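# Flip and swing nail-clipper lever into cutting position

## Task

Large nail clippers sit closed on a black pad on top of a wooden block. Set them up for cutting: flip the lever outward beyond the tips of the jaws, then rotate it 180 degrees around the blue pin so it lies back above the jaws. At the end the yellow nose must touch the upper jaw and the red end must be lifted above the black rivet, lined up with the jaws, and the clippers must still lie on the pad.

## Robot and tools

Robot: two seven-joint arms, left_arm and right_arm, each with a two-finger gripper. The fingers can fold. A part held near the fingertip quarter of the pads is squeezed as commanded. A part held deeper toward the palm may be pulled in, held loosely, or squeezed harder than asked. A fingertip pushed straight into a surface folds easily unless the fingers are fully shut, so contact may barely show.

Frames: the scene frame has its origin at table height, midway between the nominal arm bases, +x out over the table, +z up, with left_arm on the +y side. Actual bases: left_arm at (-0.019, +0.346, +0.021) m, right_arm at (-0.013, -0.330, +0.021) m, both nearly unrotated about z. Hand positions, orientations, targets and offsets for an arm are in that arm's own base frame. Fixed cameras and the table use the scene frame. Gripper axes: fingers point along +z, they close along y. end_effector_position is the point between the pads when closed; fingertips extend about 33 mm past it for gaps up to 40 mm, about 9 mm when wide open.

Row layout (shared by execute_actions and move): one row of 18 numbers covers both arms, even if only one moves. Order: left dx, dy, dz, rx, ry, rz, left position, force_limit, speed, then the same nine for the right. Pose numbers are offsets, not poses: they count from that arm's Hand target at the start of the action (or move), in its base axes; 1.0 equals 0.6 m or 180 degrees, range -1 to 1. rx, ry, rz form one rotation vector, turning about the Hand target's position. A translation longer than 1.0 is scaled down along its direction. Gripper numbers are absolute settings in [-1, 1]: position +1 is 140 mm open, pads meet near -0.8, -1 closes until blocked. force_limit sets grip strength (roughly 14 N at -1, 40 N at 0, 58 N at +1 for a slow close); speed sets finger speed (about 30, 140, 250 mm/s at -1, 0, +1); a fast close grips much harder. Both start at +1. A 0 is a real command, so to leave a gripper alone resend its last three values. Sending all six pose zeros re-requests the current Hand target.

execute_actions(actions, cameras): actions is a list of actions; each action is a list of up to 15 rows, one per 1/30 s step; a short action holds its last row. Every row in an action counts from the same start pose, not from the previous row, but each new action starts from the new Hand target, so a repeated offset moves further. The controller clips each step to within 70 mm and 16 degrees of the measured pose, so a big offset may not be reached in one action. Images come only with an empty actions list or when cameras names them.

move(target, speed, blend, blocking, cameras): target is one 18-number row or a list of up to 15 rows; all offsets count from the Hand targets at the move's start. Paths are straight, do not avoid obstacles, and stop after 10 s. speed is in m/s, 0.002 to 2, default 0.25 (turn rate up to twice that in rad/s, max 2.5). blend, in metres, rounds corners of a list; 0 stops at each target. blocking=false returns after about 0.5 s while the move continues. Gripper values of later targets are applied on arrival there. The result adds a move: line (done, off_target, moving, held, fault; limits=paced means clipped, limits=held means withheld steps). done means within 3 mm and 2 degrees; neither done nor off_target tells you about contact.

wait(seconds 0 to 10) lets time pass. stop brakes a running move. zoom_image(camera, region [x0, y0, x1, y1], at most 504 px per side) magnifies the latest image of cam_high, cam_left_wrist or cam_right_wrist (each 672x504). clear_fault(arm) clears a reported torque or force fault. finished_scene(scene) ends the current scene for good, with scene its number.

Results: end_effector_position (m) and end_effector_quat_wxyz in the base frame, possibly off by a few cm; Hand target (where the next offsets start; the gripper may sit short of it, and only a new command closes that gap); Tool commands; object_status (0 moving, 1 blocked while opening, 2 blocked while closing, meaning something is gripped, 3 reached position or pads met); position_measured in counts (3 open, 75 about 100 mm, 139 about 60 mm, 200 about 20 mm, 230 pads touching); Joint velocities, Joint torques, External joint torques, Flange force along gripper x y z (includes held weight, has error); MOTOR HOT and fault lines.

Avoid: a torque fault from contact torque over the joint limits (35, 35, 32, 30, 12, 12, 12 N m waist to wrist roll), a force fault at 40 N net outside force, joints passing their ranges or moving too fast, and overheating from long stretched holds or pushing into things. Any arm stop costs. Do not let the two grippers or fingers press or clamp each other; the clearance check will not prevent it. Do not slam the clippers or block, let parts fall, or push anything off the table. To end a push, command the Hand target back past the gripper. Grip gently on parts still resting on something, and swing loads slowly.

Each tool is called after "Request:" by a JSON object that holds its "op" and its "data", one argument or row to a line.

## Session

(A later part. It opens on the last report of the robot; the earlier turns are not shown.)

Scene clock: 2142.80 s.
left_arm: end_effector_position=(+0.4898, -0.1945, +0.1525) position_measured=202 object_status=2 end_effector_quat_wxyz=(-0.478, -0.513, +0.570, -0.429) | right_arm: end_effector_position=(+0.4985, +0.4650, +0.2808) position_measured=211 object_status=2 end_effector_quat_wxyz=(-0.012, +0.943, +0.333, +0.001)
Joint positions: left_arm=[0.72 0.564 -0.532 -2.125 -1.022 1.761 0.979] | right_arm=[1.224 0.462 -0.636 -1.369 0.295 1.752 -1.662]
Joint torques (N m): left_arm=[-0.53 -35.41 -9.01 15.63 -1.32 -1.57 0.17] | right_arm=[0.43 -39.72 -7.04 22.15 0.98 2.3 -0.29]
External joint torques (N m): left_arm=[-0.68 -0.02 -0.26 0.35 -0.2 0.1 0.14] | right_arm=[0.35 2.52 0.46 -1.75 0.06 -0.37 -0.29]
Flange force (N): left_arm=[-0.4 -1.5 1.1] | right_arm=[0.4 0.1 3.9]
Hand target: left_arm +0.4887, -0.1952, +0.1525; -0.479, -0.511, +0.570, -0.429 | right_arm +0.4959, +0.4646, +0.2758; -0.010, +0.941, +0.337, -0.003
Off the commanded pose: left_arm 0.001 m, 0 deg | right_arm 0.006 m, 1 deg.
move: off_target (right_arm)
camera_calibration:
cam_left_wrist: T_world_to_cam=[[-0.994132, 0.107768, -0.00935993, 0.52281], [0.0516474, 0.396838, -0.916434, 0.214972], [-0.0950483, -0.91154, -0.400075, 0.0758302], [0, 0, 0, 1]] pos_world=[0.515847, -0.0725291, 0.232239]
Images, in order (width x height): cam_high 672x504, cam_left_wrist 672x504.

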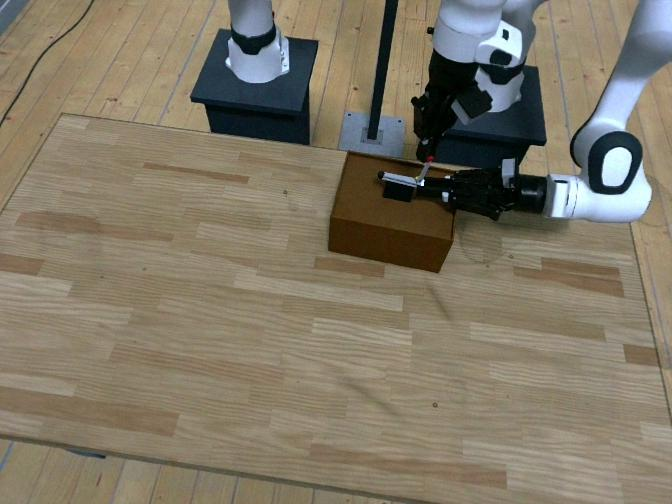

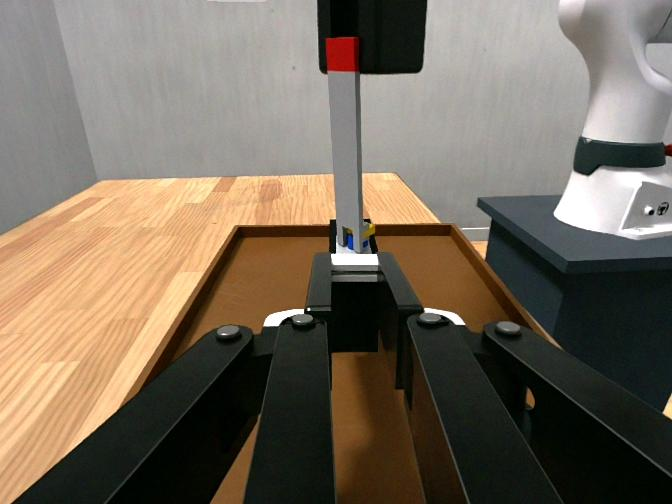

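Request:
{"op": "move", "data": {
  "target": [
    [0, 0, 0, 0, 0, 0, -1, -1, -1, 0.0043, 0.0007, 0.0083, 0, 0, 0, -1, -1, -1],
    [0, 0, 0, 0, 0, 0, -1, -1, -1, 0.0101, -0.0035, 0.0098, 0, 0, 0.125, -1, -1, -1]
  ],
  "speed": 0.06,
  "cameras": ["cam_left_wrist", "cam_right_wrist"]
}}

Scene clock: 2176.00 s.
left_arm: end_effector_position=(+0.4897, -0.1946, +0.1527) position_measured=202 object_status=2 end_effector_quat_wxyz=(-0.478, -0.513, +0.570, -0.429) | right_arm: end_effector_position=(+0.5017, +0.4639, +0.2818) position_measured=211 object_status=2 end_effector_quat_wxyz=(-0.010, +0.860, +0.511, -0.004)
Joint positions: left_arm=[0.72 0.564 -0.532 -2.125 -1.022 1.76 0.979] | right_arm=[1.126 0.466 -0.521 -1.325 0.249 1.725 -2.032]
Joint velocities: left_arm=[within noise] | right_arm=[0.001 0 0 0 -0.001 0 -0.005]
Joint torques (N m): left_arm=[-1.18 -35.08 -8.85 14.68 -0.88 -1.51 0.18] | right_arm=[-0.86 -44.62 -6.8 24.65 0.47 2.35 -0.32]
External joint torques (N m): left_arm=[-1.39 0.28 -0.16 -0.6 0.23 0.15 0.15] | right_arm=[-0.75 -0.34 -0.51 0.46 -0.48 -0.29 -0.32]
Flange force (N): left_arm=[-1.2 0.0 2.2] | right_arm=[2.0 2.2 -2.3]
Hand target: left_arm +0.4887, -0.1952, +0.1525; -0.479, -0.511, +0.570, -0.429 | right_arm +0.5019, +0.4625, +0.2817; -0.009, +0.858, +0.514, -0.005
Off the commanded pose: left_arm 0.001 m, 0 deg | right_arm 0.001 m, 0 deg.
move: done
camera_calibration:
cam_left_wrist: T_world_to_cam=[[-0.994128, 0.107809, -0.00930069, 0.522699], [0.0515454, 0.396227, -0.916704, 0.215139], [-0.0951434, -0.911801, -0.399458, 0.0757479], [0, 0, 0, 1]] pos_world=[0.515747, -0.0725283, 0.232338]
cam_right_wrist: T_world_to_cam=[[0.902457, -0.430496, -0.0156661, -0.245236], [-0.411877, -0.872938, 0.261412, 0.554552], [-0.126212, -0.229461, -0.9651, 0.581493], [0, 0, 0, 1]] pos_world=[0.523114, 0.511946, 0.41239]
Images, in order (width x height): cam_left_wrist 672x504, cam_right_wrist 672x504.

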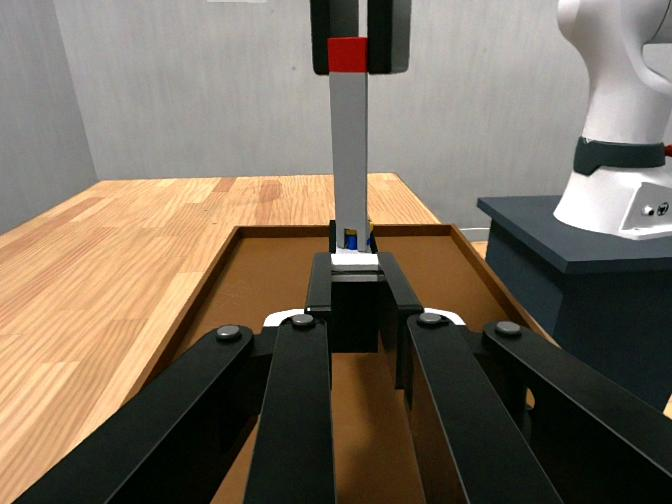

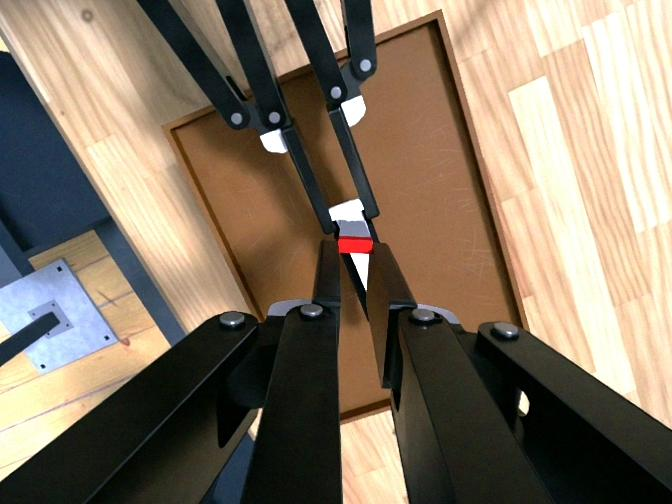

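Request:
{"op": "move", "data": {
  "target": [0, 0, 0, 0, 0, 0, -1, -1, -1, 0.0063, -0.0008, 0.0008, 0, 0, 0.125, -1, -1, -1],
  "speed": 0.06,
  "cameras": ["cam_left_wrist", "cam_right_wrist", "cam_high"]
}}

Request:
{"op": "zoom_image", "data": {
  "camera": "cam_left_wrist",
  "region": [290, 20, 420, 270]
}}

Request:
{"op": "zoom_image", "data": {
  "camera": "cam_right_wrist",
  "region": [300, 180, 410, 300]
}}

Request:
{"op": "zoom_image", "data": {
  "camera": "cam_high",
  "region": [370, 130, 460, 210]
}}

Scene clock: 2187.87 s.
left_arm: end_effector_position=(+0.4898, -0.1946, +0.1527) position_measured=202 object_status=2 end_effector_quat_wxyz=(-0.478, -0.513, +0.569, -0.429) | right_arm: end_effector_position=(+0.5042, +0.4632, +0.2824) position_measured=211 object_status=2 end_effector_quat_wxyz=(-0.009, +0.743, +0.669, -0.007)
Joint positions: left_arm=[0.72 0.564 -0.532 -2.125 -1.022 1.76 0.979] | right_arm=[1.04 0.467 -0.413 -1.296 0.201 1.71 -2.401]
Joint velocities: left_arm=[within noise] | right_arm=[-0.001 0.002 0 0 0 0 -0.005]
Joint torques (N m): left_arm=[-1.2 -35.25 -8.94 14.69 -0.84 -1.7 0.23] | right_arm=[-0.99 -45.97 -5.63 25.62 0.41 2.64 -0.31]
External joint torques (N m): left_arm=[-1.46 0.07 -0.31 -0.52 0.27 -0.04 0.2] | right_arm=[-1 -0.82 -0.85 1.41 -0.56 0.07 -0.31]
Flange force (N): left_arm=[-0.5 0.3 1.9] | right_arm=[3.2 5.3 -4.1]
Hand target: left_arm +0.4887, -0.1952, +0.1525; -0.479, -0.511, +0.570, -0.429 | right_arm +0.5057, +0.4620, +0.2822; -0.008, +0.741, +0.672, -0.007
Off the commanded pose: left_arm 0.001 m, 0 deg | right_arm 0.002 m, 0 deg.
move: done
camera_calibration:
cam_left_wrist: T_world_to_cam=[[-0.994128, 0.107808, -0.00930007, 0.5227], [0.0515358, 0.396144, -0.916741, 0.215238], [-0.0951476, -0.911837, -0.399374, 0.075768], [0, 0, 0, 1]] pos_world=[0.515747, -0.0725282, 0.232438]
cam_right_wrist: T_world_to_cam=[[0.998512, -0.0518351, -0.0169378, -0.471364], [-0.0456083, -0.964074, 0.261689, 0.412333], [-0.029894, -0.260527, -0.965004, 0.548158], [0, 0, 0, 1]] pos_world=[0.505855, 0.515896, 0.413087]

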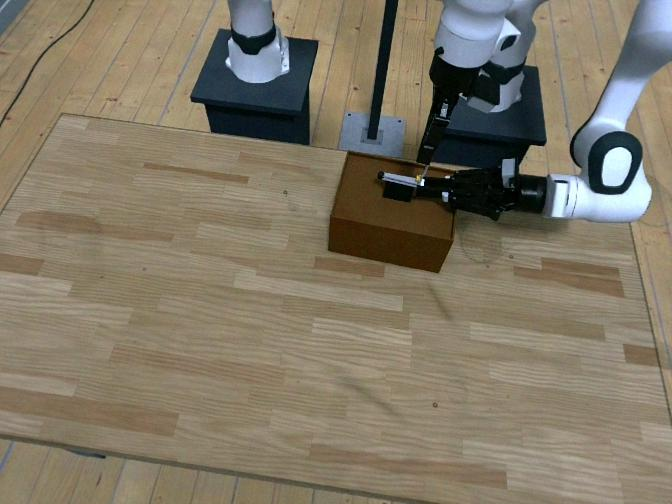

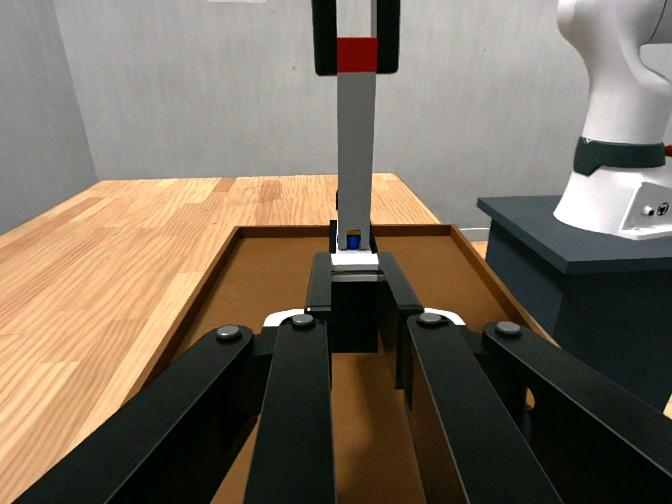

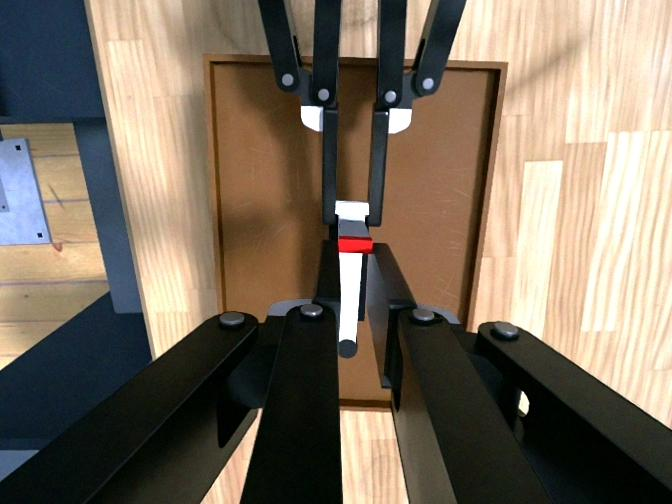

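Scaled by 2.016 from the camera's 672x504 image, which has a finer 960x720 frame.

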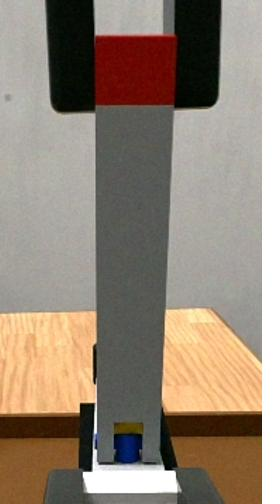

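Scaled by 4.200 from the camera's 672x504 image, which has a finer 960x720 frame.

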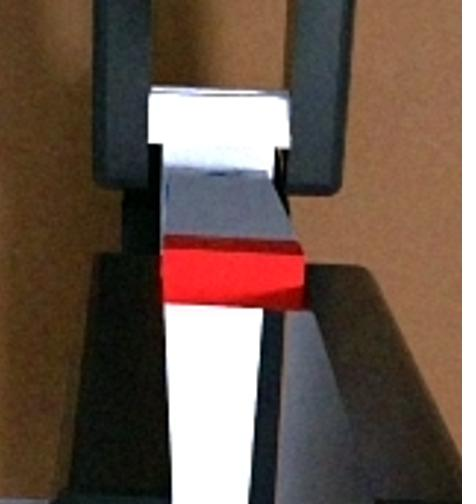

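Scaled by 5.600 from the camera's 672x504 image, which has a finer 960x720 frame.

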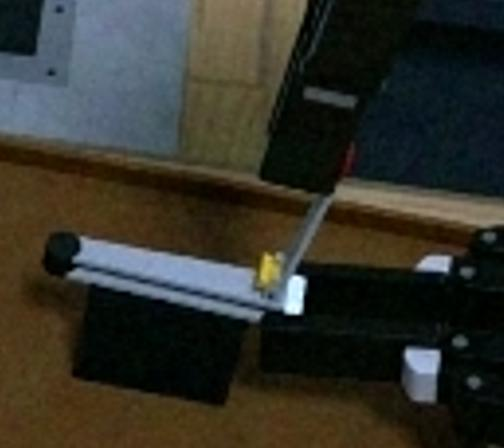

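Request:
{"op": "move", "data": {
  "target": [
    [0, 0, 0, 0, 0, 0, -1, -1, -1, -0.0025, -0.0273, -0.0012, 0, 0, 0, -1, -1, -1],
    [0, 0, 0, 0, 0, 0, -1, -1, -1, -0.004, -0.0553, -0.0103, 0, 0, 0, -1, -1, -1]
  ],
  "speed": 0.03,
  "blend": [0.003, 0],
  "cameras": ["cam_left_wrist", "cam_right_wrist"]
}}

Request:
{"op": "zoom_image", "data": {
  "camera": "cam_left_wrist",
  "region": [290, 20, 420, 270]
}}

Request:
{"op": "zoom_image", "data": {
  "camera": "cam_right_wrist",
  "region": [300, 180, 410, 300]
}}

Scene clock: 2222.87 s.
left_arm: end_effector_position=(+0.4898, -0.1946, +0.1526) position_measured=202 object_status=2 end_effector_quat_wxyz=(-0.478, -0.513, +0.570, -0.429) | right_arm: end_effector_position=(+0.5012, +0.4307, +0.2784) position_measured=211 object_status=2 end_effector_quat_wxyz=(-0.010, +0.742, +0.670, -0.007)
Joint positions: left_arm=[0.72 0.564 -0.532 -2.125 -1.022 1.76 0.979] | right_arm=[1.039 0.371 -0.419 -1.446 0.17 1.769 -2.43]
Joint velocities: left_arm=[within noise] | right_arm=[0 -0.001 0.001 -0.001 0 0.002 -0.007]
Joint torques (N m): left_arm=[-1.2 -35.4 -9.26 15.08 -0.85 -2.01 0.25] | right_arm=[-0.6 -41.27 -5.18 23.63 0.37 3.36 -0.19]
External joint torques (N m): left_arm=[-1.38 -0.09 -0.54 -0.14 0.26 -0.34 0.22] | right_arm=[-0.55 0.87 -0.99 -0.75 -0.58 0.81 -0.18]
Flange force (N): left_arm=[0.0 -0.4 1.2] | right_arm=[-2.7 -0.7 3.7]
Hand target: left_arm +0.4887, -0.1952, +0.1525; -0.479, -0.511, +0.570, -0.429 | right_arm +0.5033, +0.4288, +0.2760; -0.008, +0.741, +0.672, -0.007
Off the commanded pose: left_arm 0.001 m, 0 deg | right_arm 0.004 m, 0 deg.
move: off_target (right_arm)
camera_calibration:
cam_left_wrist: T_world_to_cam=[[-0.994138, 0.107715, -0.00933169, 0.522804], [0.0515453, 0.396317, -0.916666, 0.215131], [-0.0950401, -0.911773, -0.399546, 0.0757267], [0, 0, 0, 1]] pos_world=[0.515847, -0.0725281, 0.232338]
cam_right_wrist: T_world_to_cam=[[0.998656, -0.0487035, -0.0177304, -0.471293], [-0.0424085, -0.964487, 0.260705, 0.380694], [-0.029798, -0.259603, -0.965256, 0.53539], [0, 0, 0, 1]] pos_world=[0.502758, 0.48321, 0.409183]
Images, in order (width x height): cam_left_wrist 672x504, cam_right_wrist 672x504.

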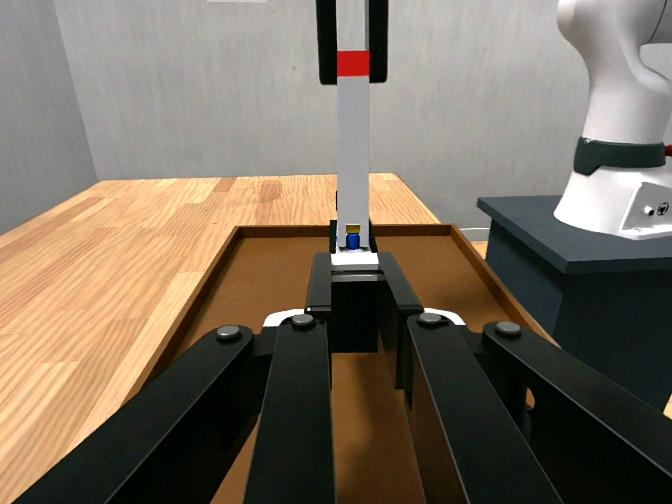

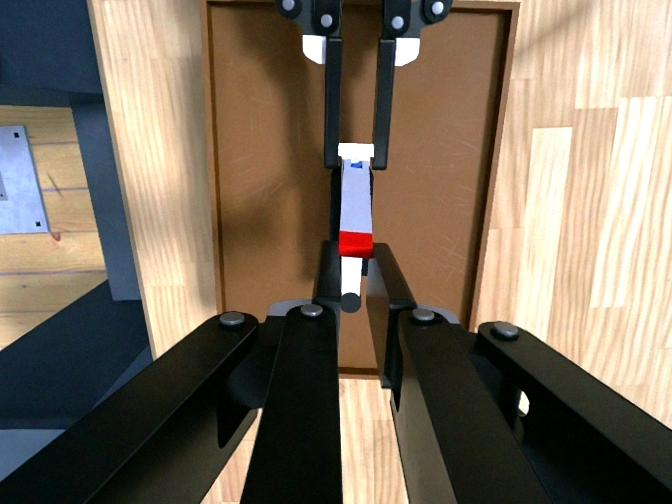

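Scaled by 2.016 from the camera's 672x504 image, which has a finer 960x720 frame.

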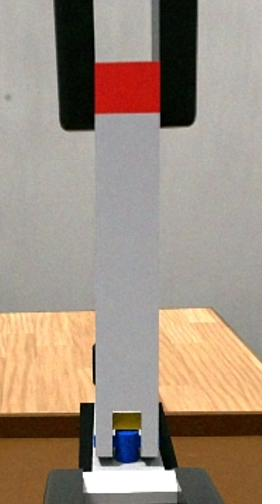

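Scaled by 4.200 from the camera's 672x504 image, which has a finer 960x720 frame.

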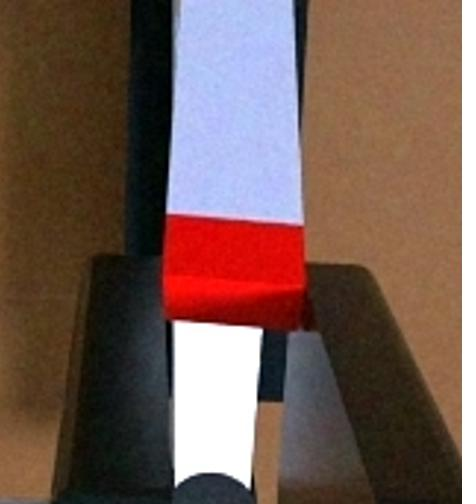

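Request:
{"op": "move", "data": {
  "target": [0, 0, 0, 0, 0, 0, -1, -1, -1, -0.0057, -0.0303, -0.0165, 0.0277, -0.0017, 0, -1, -1, -1],
  "speed": 0.03,
  "cameras": ["cam_left_wrist", "cam_right_wrist"]
}}

Request:
{"op": "zoom_image", "data": {
  "camera": "cam_left_wrist",
  "region": [290, 50, 420, 270]
}}

Request:
{"op": "zoom_image", "data": {
  "camera": "cam_right_wrist",
  "region": [300, 180, 410, 300]
}}

Scene clock: 2249.00 s.
left_arm: end_effector_position=(+0.4899, -0.1945, +0.1526) position_measured=202 object_status=2 end_effector_quat_wxyz=(-0.478, -0.513, +0.569, -0.429) | right_arm: end_effector_position=(+0.4998, +0.4086, +0.2669) position_measured=211 object_status=2 end_effector_quat_wxyz=(-0.037, +0.742, +0.669, +0.022)
Joint positions: left_arm=[0.72 0.564 -0.532 -2.125 -1.022 1.76 0.979] | right_arm=[1.022 0.257 -0.419 -1.644 0.193 1.91 -2.483]
Joint velocities: left_arm=[within noise] | right_arm=[0 0.001 0 0 0.001 0 -0.007]
Joint torques (N m): left_arm=[-1.23 -35.35 -9.55 15.4 -1.24 -2.04 0.23] | right_arm=[0.06 -38.34 -2.97 24.76 1.74 3.65 -0.21]
External joint torques (N m): left_arm=[-1.43 0.02 -0.85 0.15 -0.14 -0.38 0.2] | right_arm=[0.09 0.17 0.09 0.11 0.72 1 -0.21]
Flange force (N): left_arm=[0.1 -1.5 1.7] | right_arm=[0.1 0.7 2.5]
Hand target: left_arm +0.4887, -0.1952, +0.1525; -0.479, -0.511, +0.570, -0.429 | right_arm +0.4999, +0.4106, +0.2661; -0.038, +0.740, +0.671, +0.024
Off the commanded pose: left_arm 0.001 m, 0 deg | right_arm 0.002 m, 0 deg.
move: done
camera_calibration:
cam_left_wrist: T_world_to_cam=[[-0.994178, 0.107355, -0.00925305, 0.522758], [0.0513403, 0.396439, -0.916624, 0.215156], [-0.094736, -0.911762, -0.399643, 0.0757768], [0, 0, 0, 1]] pos_world=[0.515847, -0.0723267, 0.232338]
cam_right_wrist: T_world_to_cam=[[0.998656, -0.0496583, -0.0148365, -0.47158], [-0.0460961, -0.981901, 0.183699, 0.391878], [-0.0236902, -0.182768, -0.982871, 0.488622], [0, 0, 0, 1]] pos_world=[0.500586, 0.450672, 0.401268]
Images, in order (width x height): cam_left_wrist 672x504, cam_right_wrist 672x504.

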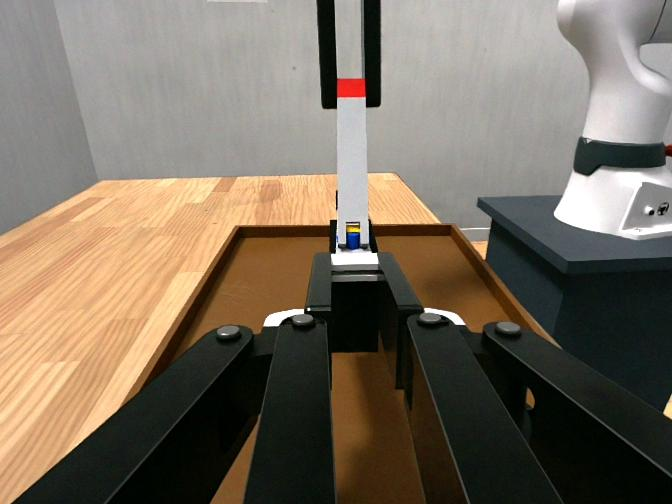

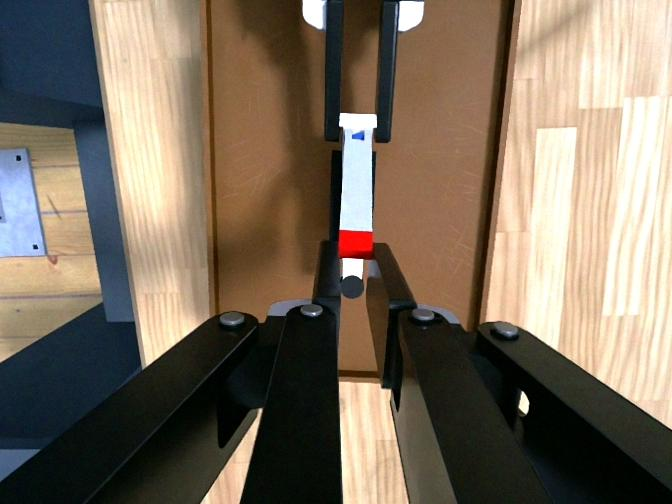

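Scaled by 2.291 from the camera's 672x504 image, which has a finer 960x720 frame.

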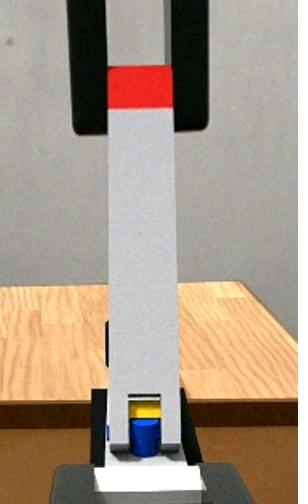

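Scaled by 4.200 from the camera's 672x504 image, which has a finer 960x720 frame.

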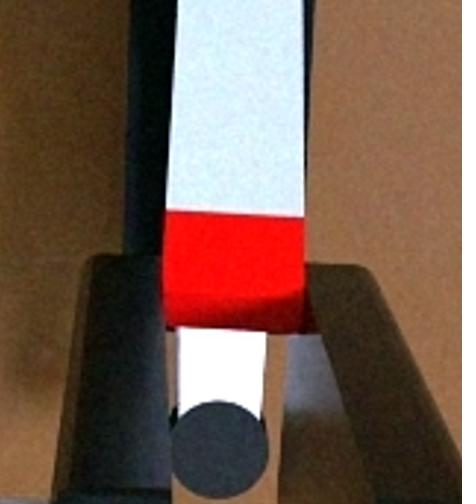

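Request:
{"op": "move", "data": {
  "target": [0, 0, 0, 0, 0, 0, -1, -1, -1, -0.0012, -0.0252, -0.02, 0.0222, -0.0013, 0, -1, -1, -1],
  "speed": 0.03,
  "cameras": ["cam_left_wrist", "cam_right_wrist", "cam_high"]
}}

Request:
{"op": "zoom_image", "data": {
  "camera": "cam_left_wrist",
  "region": [290, 70, 420, 270]
}}

Request:
{"op": "zoom_image", "data": {
  "camera": "cam_right_wrist",
  "region": [300, 180, 410, 300]
}}

Request:
{"op": "zoom_image", "data": {
  "camera": "cam_high",
  "region": [370, 130, 460, 210]
}}

Scene clock: 2263.97 s.
left_arm: end_effector_position=(+0.4899, -0.1945, +0.1526) position_measured=202 object_status=2 end_effector_quat_wxyz=(-0.478, -0.513, +0.569, -0.429) | right_arm: end_effector_position=(+0.4987, +0.3937, +0.2533) position_measured=211 object_status=2 end_effector_quat_wxyz=(-0.061, +0.740, +0.668, +0.046)
Joint positions: left_arm=[0.72 0.564 -0.532 -2.125 -1.022 1.76 0.979] | right_arm=[0.999 0.188 -0.419 -1.781 0.234 2.017 -2.545]
Joint velocities: left_arm=[within noise] | right_arm=[-0.001 0.001 -0.001 0 0 0.001 -0.006]
Joint torques (N m): left_arm=[-1.26 -35.33 -9.57 15.23 -1.15 -2.01 0.14] | right_arm=[0.02 -37.12 -2.31 25.39 1.75 3.57 -0.24]
External joint torques (N m): left_arm=[-1.34 0.17 -0.73 -0.09 -0.03 -0.33 0.11] | right_arm=[-0.21 -0.69 -0.24 0.53 0.7 0.86 -0.24]
Flange force (N): left_arm=[-0.2 -1.2 1.6] | right_arm=[-0.6 0.6 1.0]
Hand target: left_arm +0.4887, -0.1952, +0.1525; -0.479, -0.511, +0.570, -0.429 | right_arm +0.4992, +0.3955, +0.2541; -0.062, +0.738, +0.670, +0.049
Off the commanded pose: left_arm 0.001 m, 0 deg | right_arm 0.002 m, 0 deg.
move: done
camera_calibration:
cam_left_wrist: T_world_to_cam=[[-0.994177, 0.107364, -0.00927321, 0.522763], [0.0513534, 0.396354, -0.916661, 0.215152], [-0.0947405, -0.911799, -0.399559, 0.0757571], [0, 0, 0, 1]] pos_world=[0.515847, -0.0723266, 0.232338]
cam_right_wrist: T_world_to_cam=[[0.998712, -0.0483043, -0.0155169, -0.471803], [-0.0461898, -0.992197, 0.115813, 0.400927], [-0.0209901, -0.114947, -0.99315, 0.447098], [0, 0, 0, 1]] pos_world=[0.499099, 0.426401, 0.390282]

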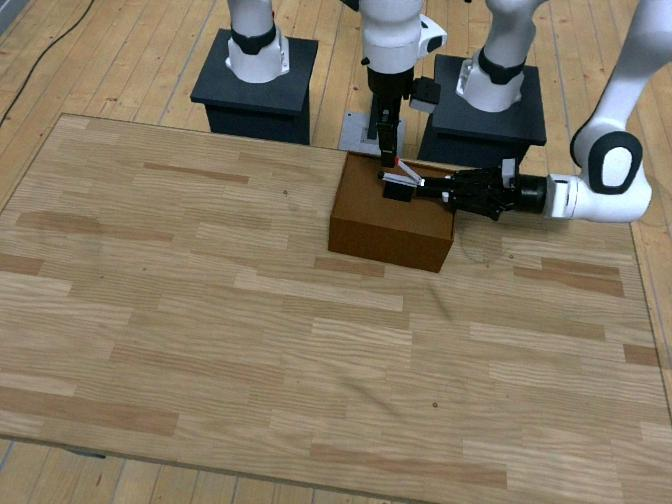

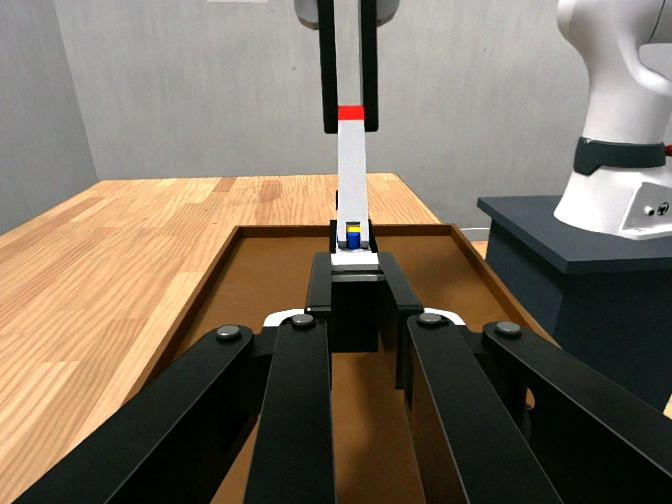

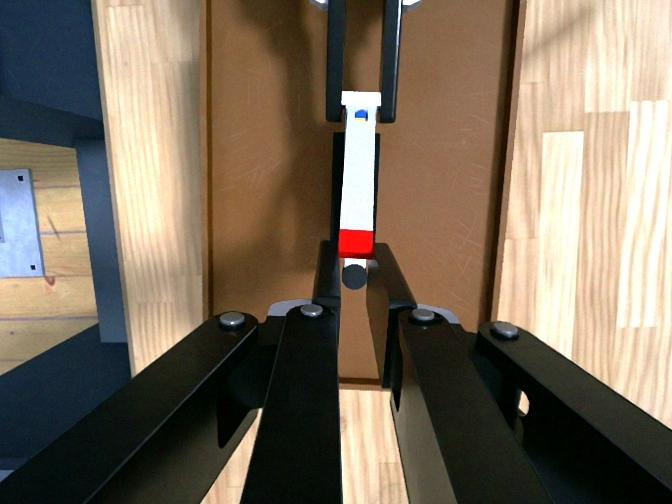

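Scaled by 2.520 from the camera's 672x504 image, which has a finer 960x720 frame.

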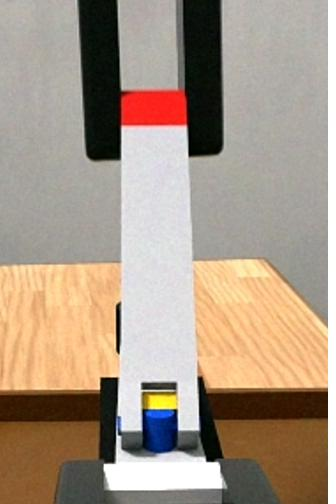

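Scaled by 4.200 from the camera's 672x504 image, which has a finer 960x720 frame.

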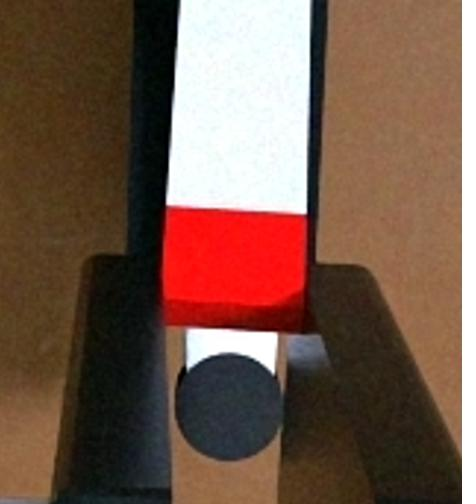

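Scaled by 5.600 from the camera's 672x504 image, which has a finer 960x720 frame.

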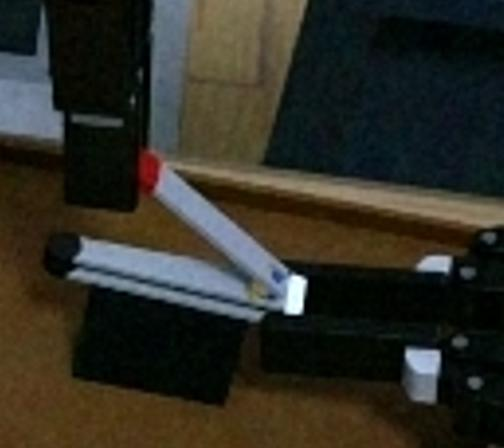

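Request:
{"op": "move", "data": {
  "target": [0, 0, 0, 0, 0, 0, -1, -1, -1, -0.0015, -0.017, -0.0218, 0.0111, -0.0007, 0, -1, -1, -1],
  "speed": 0.03,
  "cameras": ["cam_left_wrist", "cam_right_wrist", "cam_high"]
}}

Request:
{"op": "zoom_image", "data": {
  "camera": "cam_left_wrist",
  "region": [300, 100, 410, 270]
}}

Request:
{"op": "zoom_image", "data": {
  "camera": "cam_right_wrist",
  "region": [300, 180, 410, 300]
}}

Request:
{"op": "zoom_image", "data": {
  "camera": "cam_high",
  "region": [370, 140, 440, 205]
}}

Scene clock: 2275.17 s.
left_arm: end_effector_position=(+0.4898, -0.1947, +0.1529) position_measured=202 object_status=2 end_effector_quat_wxyz=(-0.478, -0.513, +0.569, -0.429) | right_arm: end_effector_position=(+0.4976, +0.3844, +0.2411) position_measured=211 object_status=2 end_effector_quat_wxyz=(-0.074, +0.738, +0.668, +0.060)
Joint positions: left_arm=[0.72 0.564 -0.532 -2.125 -1.023 1.76 0.979] | right_arm=[0.985 0.156 -0.419 -1.861 0.263 2.084 -2.589]
Joint velocities: left_arm=[within noise] | right_arm=[0.001 0.001 0 0.001 0.001 0 -0.006]
Joint torques (N m): left_arm=[-1.24 -35.37 -9.41 15.38 -1.16 -1.93 0.19] | right_arm=[-0.15 -35.29 -2.1 24.88 1.58 3.54 -0.17]
External joint torques (N m): left_arm=[-1.31 -0.04 -0.59 0.14 -0.05 -0.25 0.16] | right_arm=[-0.11 -0.21 -0.17 0.25 0.56 0.84 -0.17]
Flange force (N): left_arm=[-0.1 -1.4 1.4] | right_arm=[-0.5 0.5 1.7]
Hand target: left_arm +0.4887, -0.1952, +0.1525; -0.479, -0.511, +0.570, -0.429 | right_arm +0.4983, +0.3853, +0.2410; -0.075, +0.737, +0.669, +0.062
Off the commanded pose: left_arm 0.001 m, 0 deg | right_arm 0.001 m, 0 deg.
move: done
camera_calibration:
cam_left_wrist: T_world_to_cam=[[-0.994137, 0.107716, -0.00939951, 0.522821], [0.0515479, 0.395736, -0.916916, 0.215329], [-0.0950469, -0.912025, -0.398968, 0.0756585], [0, 0, 0, 1]] pos_world=[0.515847, -0.0725272, 0.232538]
cam_right_wrist: T_world_to_cam=[[0.998798, -0.0468604, -0.0143495, -0.472264], [-0.0455866, -0.995833, 0.0789849, 0.403094], [-0.017991, -0.0782358, -0.996773, 0.419218], [0, 0, 0, 1]] pos_world=[0.497614, 0.412082, 0.37925]

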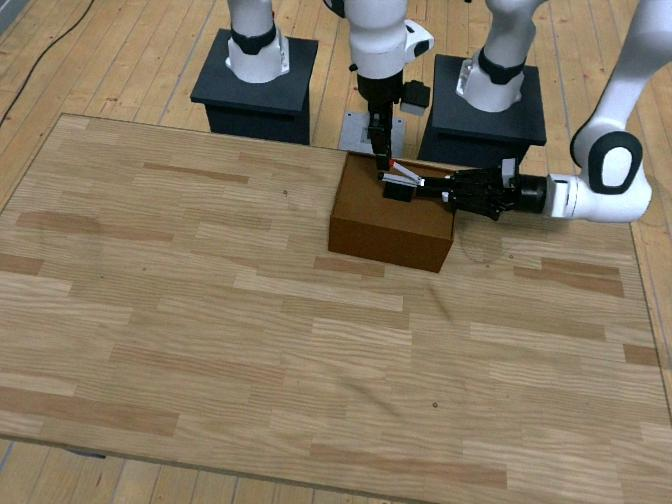

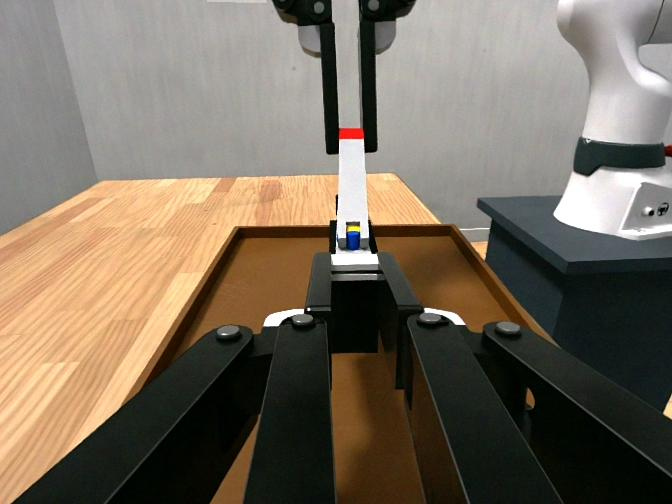

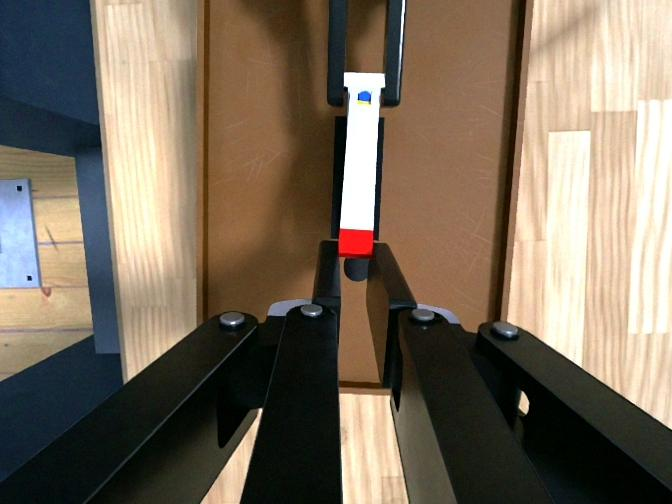

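Scaled by 2.965 from the camera's 672x504 image, which has a finer 960x720 frame.

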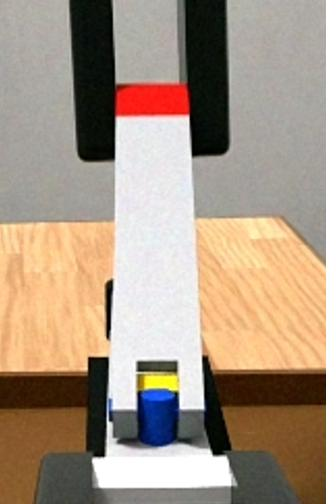

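Scaled by 4.200 from the camera's 672x504 image, which has a finer 960x720 frame.

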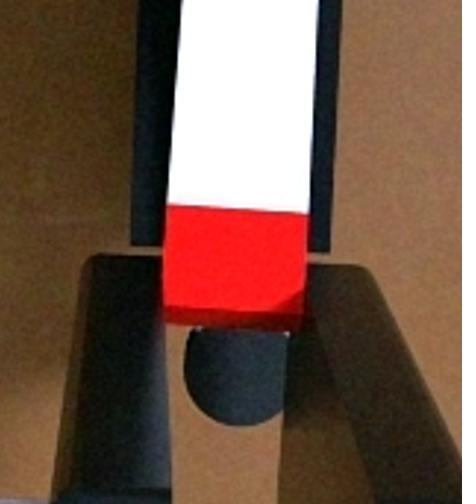

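Scaled by 7.200 from the camera's 672x504 image, which has a finer 960x720 frame.

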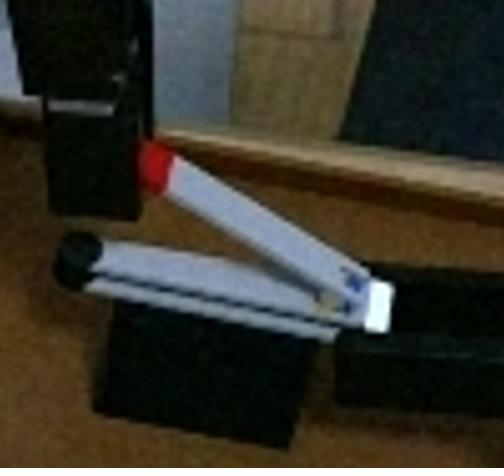

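Request:
{"op": "move", "data": {
  "target": [0, 0, 0, 0, 0, 0, -1, -1, -1, -0.0005, -0.005, -0.0108, 0, 0, 0, -1, -1, -1],
  "speed": 0.03,
  "cameras": ["cam_left_wrist", "cam_right_wrist", "cam_high"]
}}

Request:
{"op": "zoom_image", "data": {
  "camera": "cam_left_wrist",
  "region": [300, 100, 410, 270]
}}

Request:
{"op": "zoom_image", "data": {
  "camera": "cam_high",
  "region": [370, 140, 440, 205]
}}

Scene clock: 2289.10 s.
left_arm: end_effector_position=(+0.4898, -0.1947, +0.1528) position_measured=202 object_status=2 end_effector_quat_wxyz=(-0.478, -0.513, +0.569, -0.429) | right_arm: end_effector_position=(+0.4976, +0.3816, +0.2349) position_measured=211 object_status=2 end_effector_quat_wxyz=(-0.074, +0.738, +0.668, +0.060)
Joint positions: left_arm=[0.72 0.564 -0.532 -2.125 -1.023 1.76 0.979] | right_arm=[0.982 0.155 -0.419 -1.878 0.266 2.1 -2.596]
Joint velocities: left_arm=[within noise] | right_arm=[0.001 -0.001 0.001 -0.003 0 0.002 -0.006]
Joint torques (N m): left_arm=[-1.24 -35.32 -9.45 15.58 -1.17 -1.93 0.14] | right_arm=[0.03 -35.11 -1.94 24.44 1.6 3.39 -0.23]
External joint torques (N m): left_arm=[-1.49 0.06 -0.79 0.32 -0.06 -0.27 0.12] | right_arm=[-0.01 0.06 -0.08 -0.29 0.6 0.67 -0.23]
Flange force (N): left_arm=[-0.3 -2.4 1.5] | right_arm=[-1.3 -0.4 2.4]
Hand target: left_arm +0.4887, -0.1952, +0.1525; -0.479, -0.511, +0.570, -0.429 | right_arm +0.4980, +0.3823, +0.2345; -0.075, +0.737, +0.669, +0.062
Off the commanded pose: left_arm 0.001 m, 0 deg | right_arm 0.001 m, 0 deg.
move: done
camera_calibration:
cam_left_wrist: T_world_to_cam=[[-0.994138, 0.107711, -0.00938903, 0.522818], [0.0515365, 0.395737, -0.916917, 0.215335], [-0.0950468, -0.912025, -0.398969, 0.0756585], [0, 0, 0, 1]] pos_world=[0.515847, -0.0725272, 0.232538]
cam_right_wrist: T_world_to_cam=[[0.998822, -0.0465869, -0.0135984, -0.472697], [-0.0453836, -0.995892, 0.0783494, 0.400851], [-0.0171926, -0.0776399, -0.996833, 0.412191], [0, 0, 0, 1]] pos_world=[0.497418, 0.409185, 0.373051]

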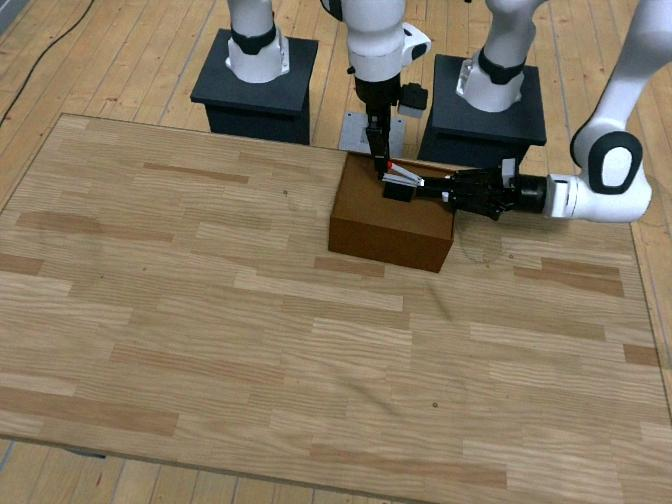

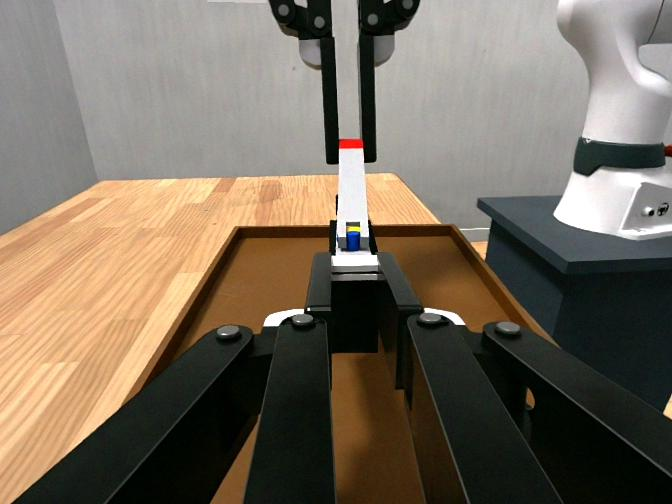

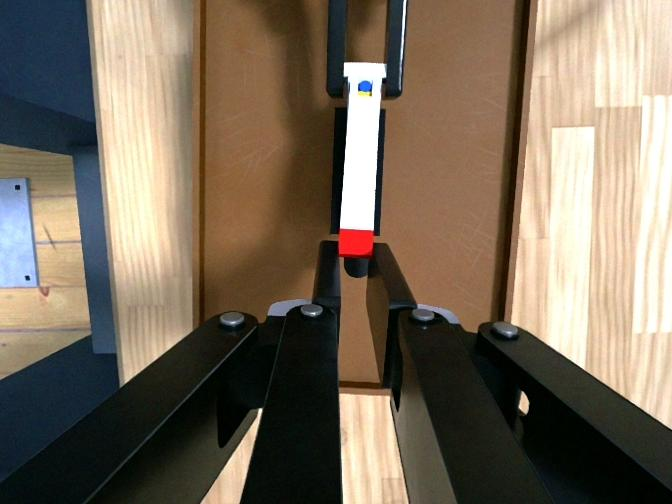

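Scaled by 2.965 from the camera's 672x504 image, which has a finer 960x720 frame.

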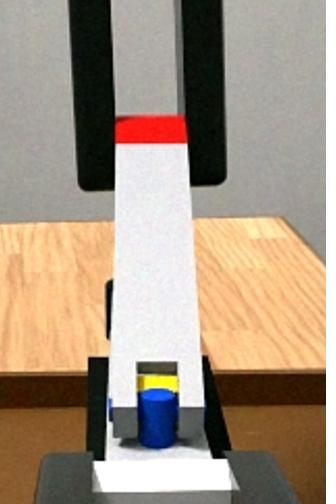

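Scaled by 7.200 from the camera's 672x504 image, which has a finer 960x720 frame.

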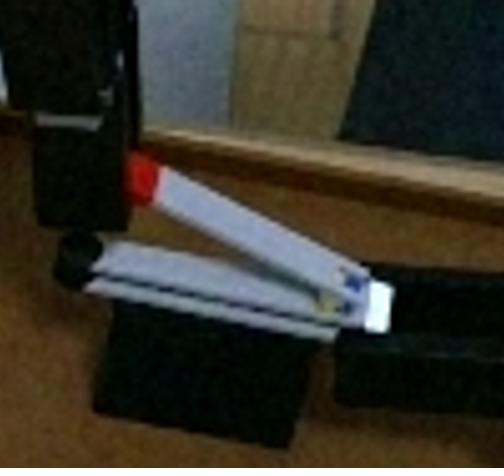

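Request:
{"op": "move", "data": {
  "target": [0, 0, 0, 0, 0, 0, -1, -1, -1, -0.0001, -0.0021, -0.0056, 0, 0, 0, -1, -1, -1],
  "speed": 0.02,
  "cameras": ["cam_high"]
}}

Request:
{"op": "zoom_image", "data": {
  "camera": "cam_high",
  "region": [370, 140, 440, 205]
}}

Scene clock: 2297.77 s.
left_arm: end_effector_position=(+0.4898, -0.1947, +0.1528) position_measured=202 object_status=2 end_effector_quat_wxyz=(-0.478, -0.513, +0.569, -0.429) | right_arm: end_effector_position=(+0.4977, +0.3805, +0.2319) position_measured=211 object_status=2 end_effector_quat_wxyz=(-0.074, +0.738, +0.668, +0.060)
Joint positions: left_arm=[0.72 0.564 -0.532 -2.125 -1.023 1.76 0.979] | right_arm=[0.981 0.155 -0.419 -1.887 0.267 2.109 -2.601]
Joint torques (N m): left_arm=[-1.26 -35.38 -9.43 15.46 -1.16 -1.94 0.16] | right_arm=[-0.05 -34.74 -1.91 24.16 1.6 3.33 -0.21]
External joint torques (N m): left_arm=[-1.49 -0.03 -0.74 0.19 -0.05 -0.28 0.13] | right_arm=[0.07 0.35 0.09 -0.5 0.61 0.61 -0.21]
Flange force (N): left_arm=[0.0 -1.8 1.6] | right_arm=[-1.1 -0.4 2.9]
Hand target: left_arm +0.4887, -0.1952, +0.1525; -0.479, -0.511, +0.570, -0.429 | right_arm +0.4979, +0.3811, +0.2312; -0.075, +0.737, +0.669, +0.062
Off the commanded pose: left_arm 0.001 m, 0 deg | right_arm 0.001 m, 0 deg.
move: done
Images, in order (width x height): cam_high 672x504.

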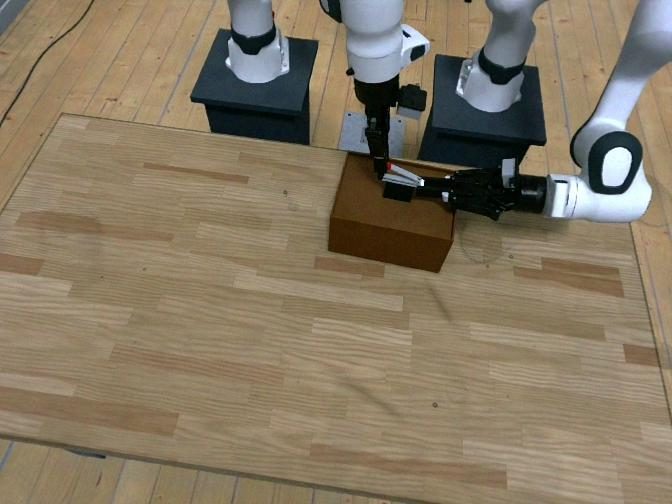

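Scaled by 7.200 from the camera's 672x504 image, which has a finer 960x720 frame.

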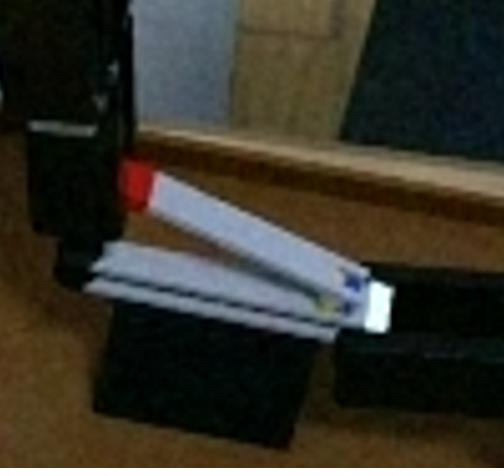

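Request:
{"op": "move", "data": {
  "target": [0, 0, 0, 0, 0, 0, -1, -1, -1, 0, -0.0015, -0.004, 0, 0, 0, -1, -1, -1],
  "speed": 0.02,
  "cameras": ["cam_high", "cam_left_wrist"]
}}

Request:
{"op": "zoom_image", "data": {
  "camera": "cam_high",
  "region": [370, 140, 440, 205]
}}

Request:
{"op": "zoom_image", "data": {
  "camera": "cam_left_wrist",
  "region": [310, 130, 400, 270]
}}

Scene clock: 2307.00 s.
left_arm: end_effector_position=(+0.4898, -0.1947, +0.1528) position_measured=202 object_status=2 end_effector_quat_wxyz=(-0.478, -0.513, +0.569, -0.429) | right_arm: end_effector_position=(+0.4977, +0.3798, +0.2298) position_measured=211 object_status=2 end_effector_quat_wxyz=(-0.074, +0.738, +0.668, +0.061)
Joint positions: left_arm=[0.72 0.564 -0.532 -2.125 -1.023 1.76 0.979] | right_arm=[0.98 0.155 -0.419 -1.892 0.269 2.115 -2.604]
Joint torques (N m): left_arm=[-1.32 -35.47 -9.45 15.45 -1.17 -1.96 0.14] | right_arm=[-0.07 -34.58 -2.04 24.45 1.57 3.26 -0.22]
External joint torques (N m): left_arm=[-1.54 -0.11 -0.76 0.17 -0.05 -0.3 0.11] | right_arm=[-0.04 0.57 -0.12 -0.24 0.59 0.54 -0.22]
Flange force (N): left_arm=[0.2 -1.6 1.7] | right_arm=[-0.1 1.3 2.6]
Hand target: left_arm +0.4887, -0.1952, +0.1525; -0.479, -0.511, +0.570, -0.429 | right_arm +0.4979, +0.3802, +0.2288; -0.075, +0.737, +0.669, +0.062
Off the commanded pose: left_arm 0.001 m, 0 deg | right_arm 0.001 m, 0 deg.
move: done
camera_calibration:
cam_left_wrist: T_world_to_cam=[[-0.994138, 0.107711, -0.00938903, 0.522818], [0.0515365, 0.395737, -0.916917, 0.215335], [-0.0950468, -0.912025, -0.398969, 0.0756585], [0, 0, 0, 1]] pos_world=[0.515847, -0.0725272, 0.232538]
Images, in order (width x height): cam_high 672x504, cam_left_wrist 672x504.

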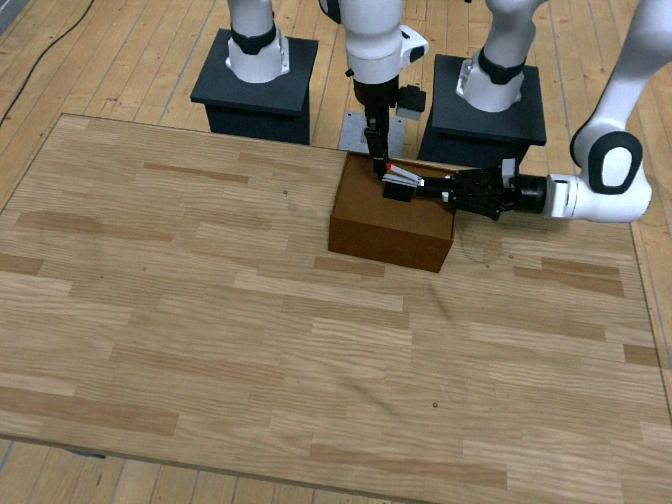

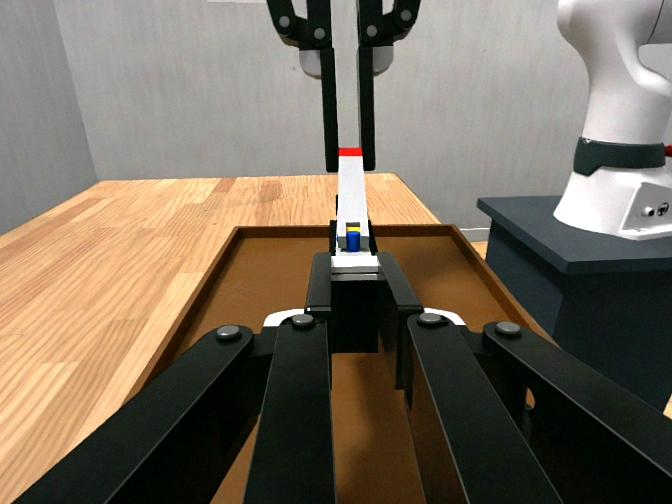

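Scaled by 7.200 from the camera's 672x504 image, which has a finer 960x720 frame.

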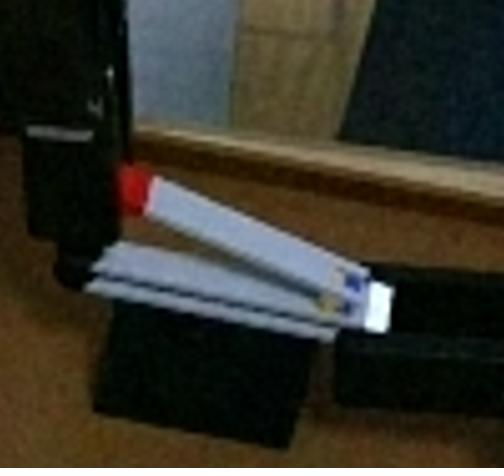

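Scaled by 3.600 from the camera's 672x504 image, which has a finer 960x720 frame.

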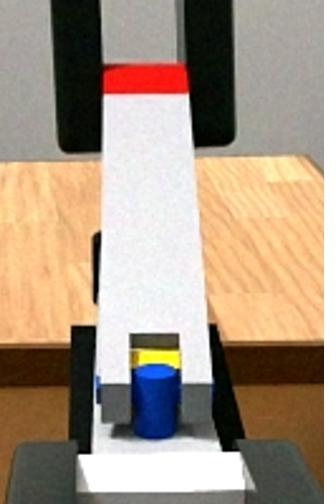

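Request:
{"op": "zoom_image", "data": {
  "camera": "cam_high",
  "region": [402, 168, 432, 192]
}}

Scaled by 16.800 from the camera's 672x504 image, which has a finer 960x720 frame.

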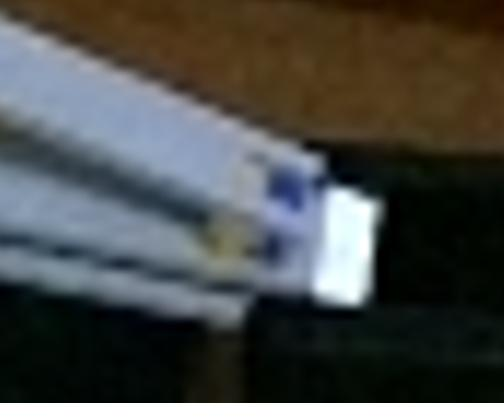

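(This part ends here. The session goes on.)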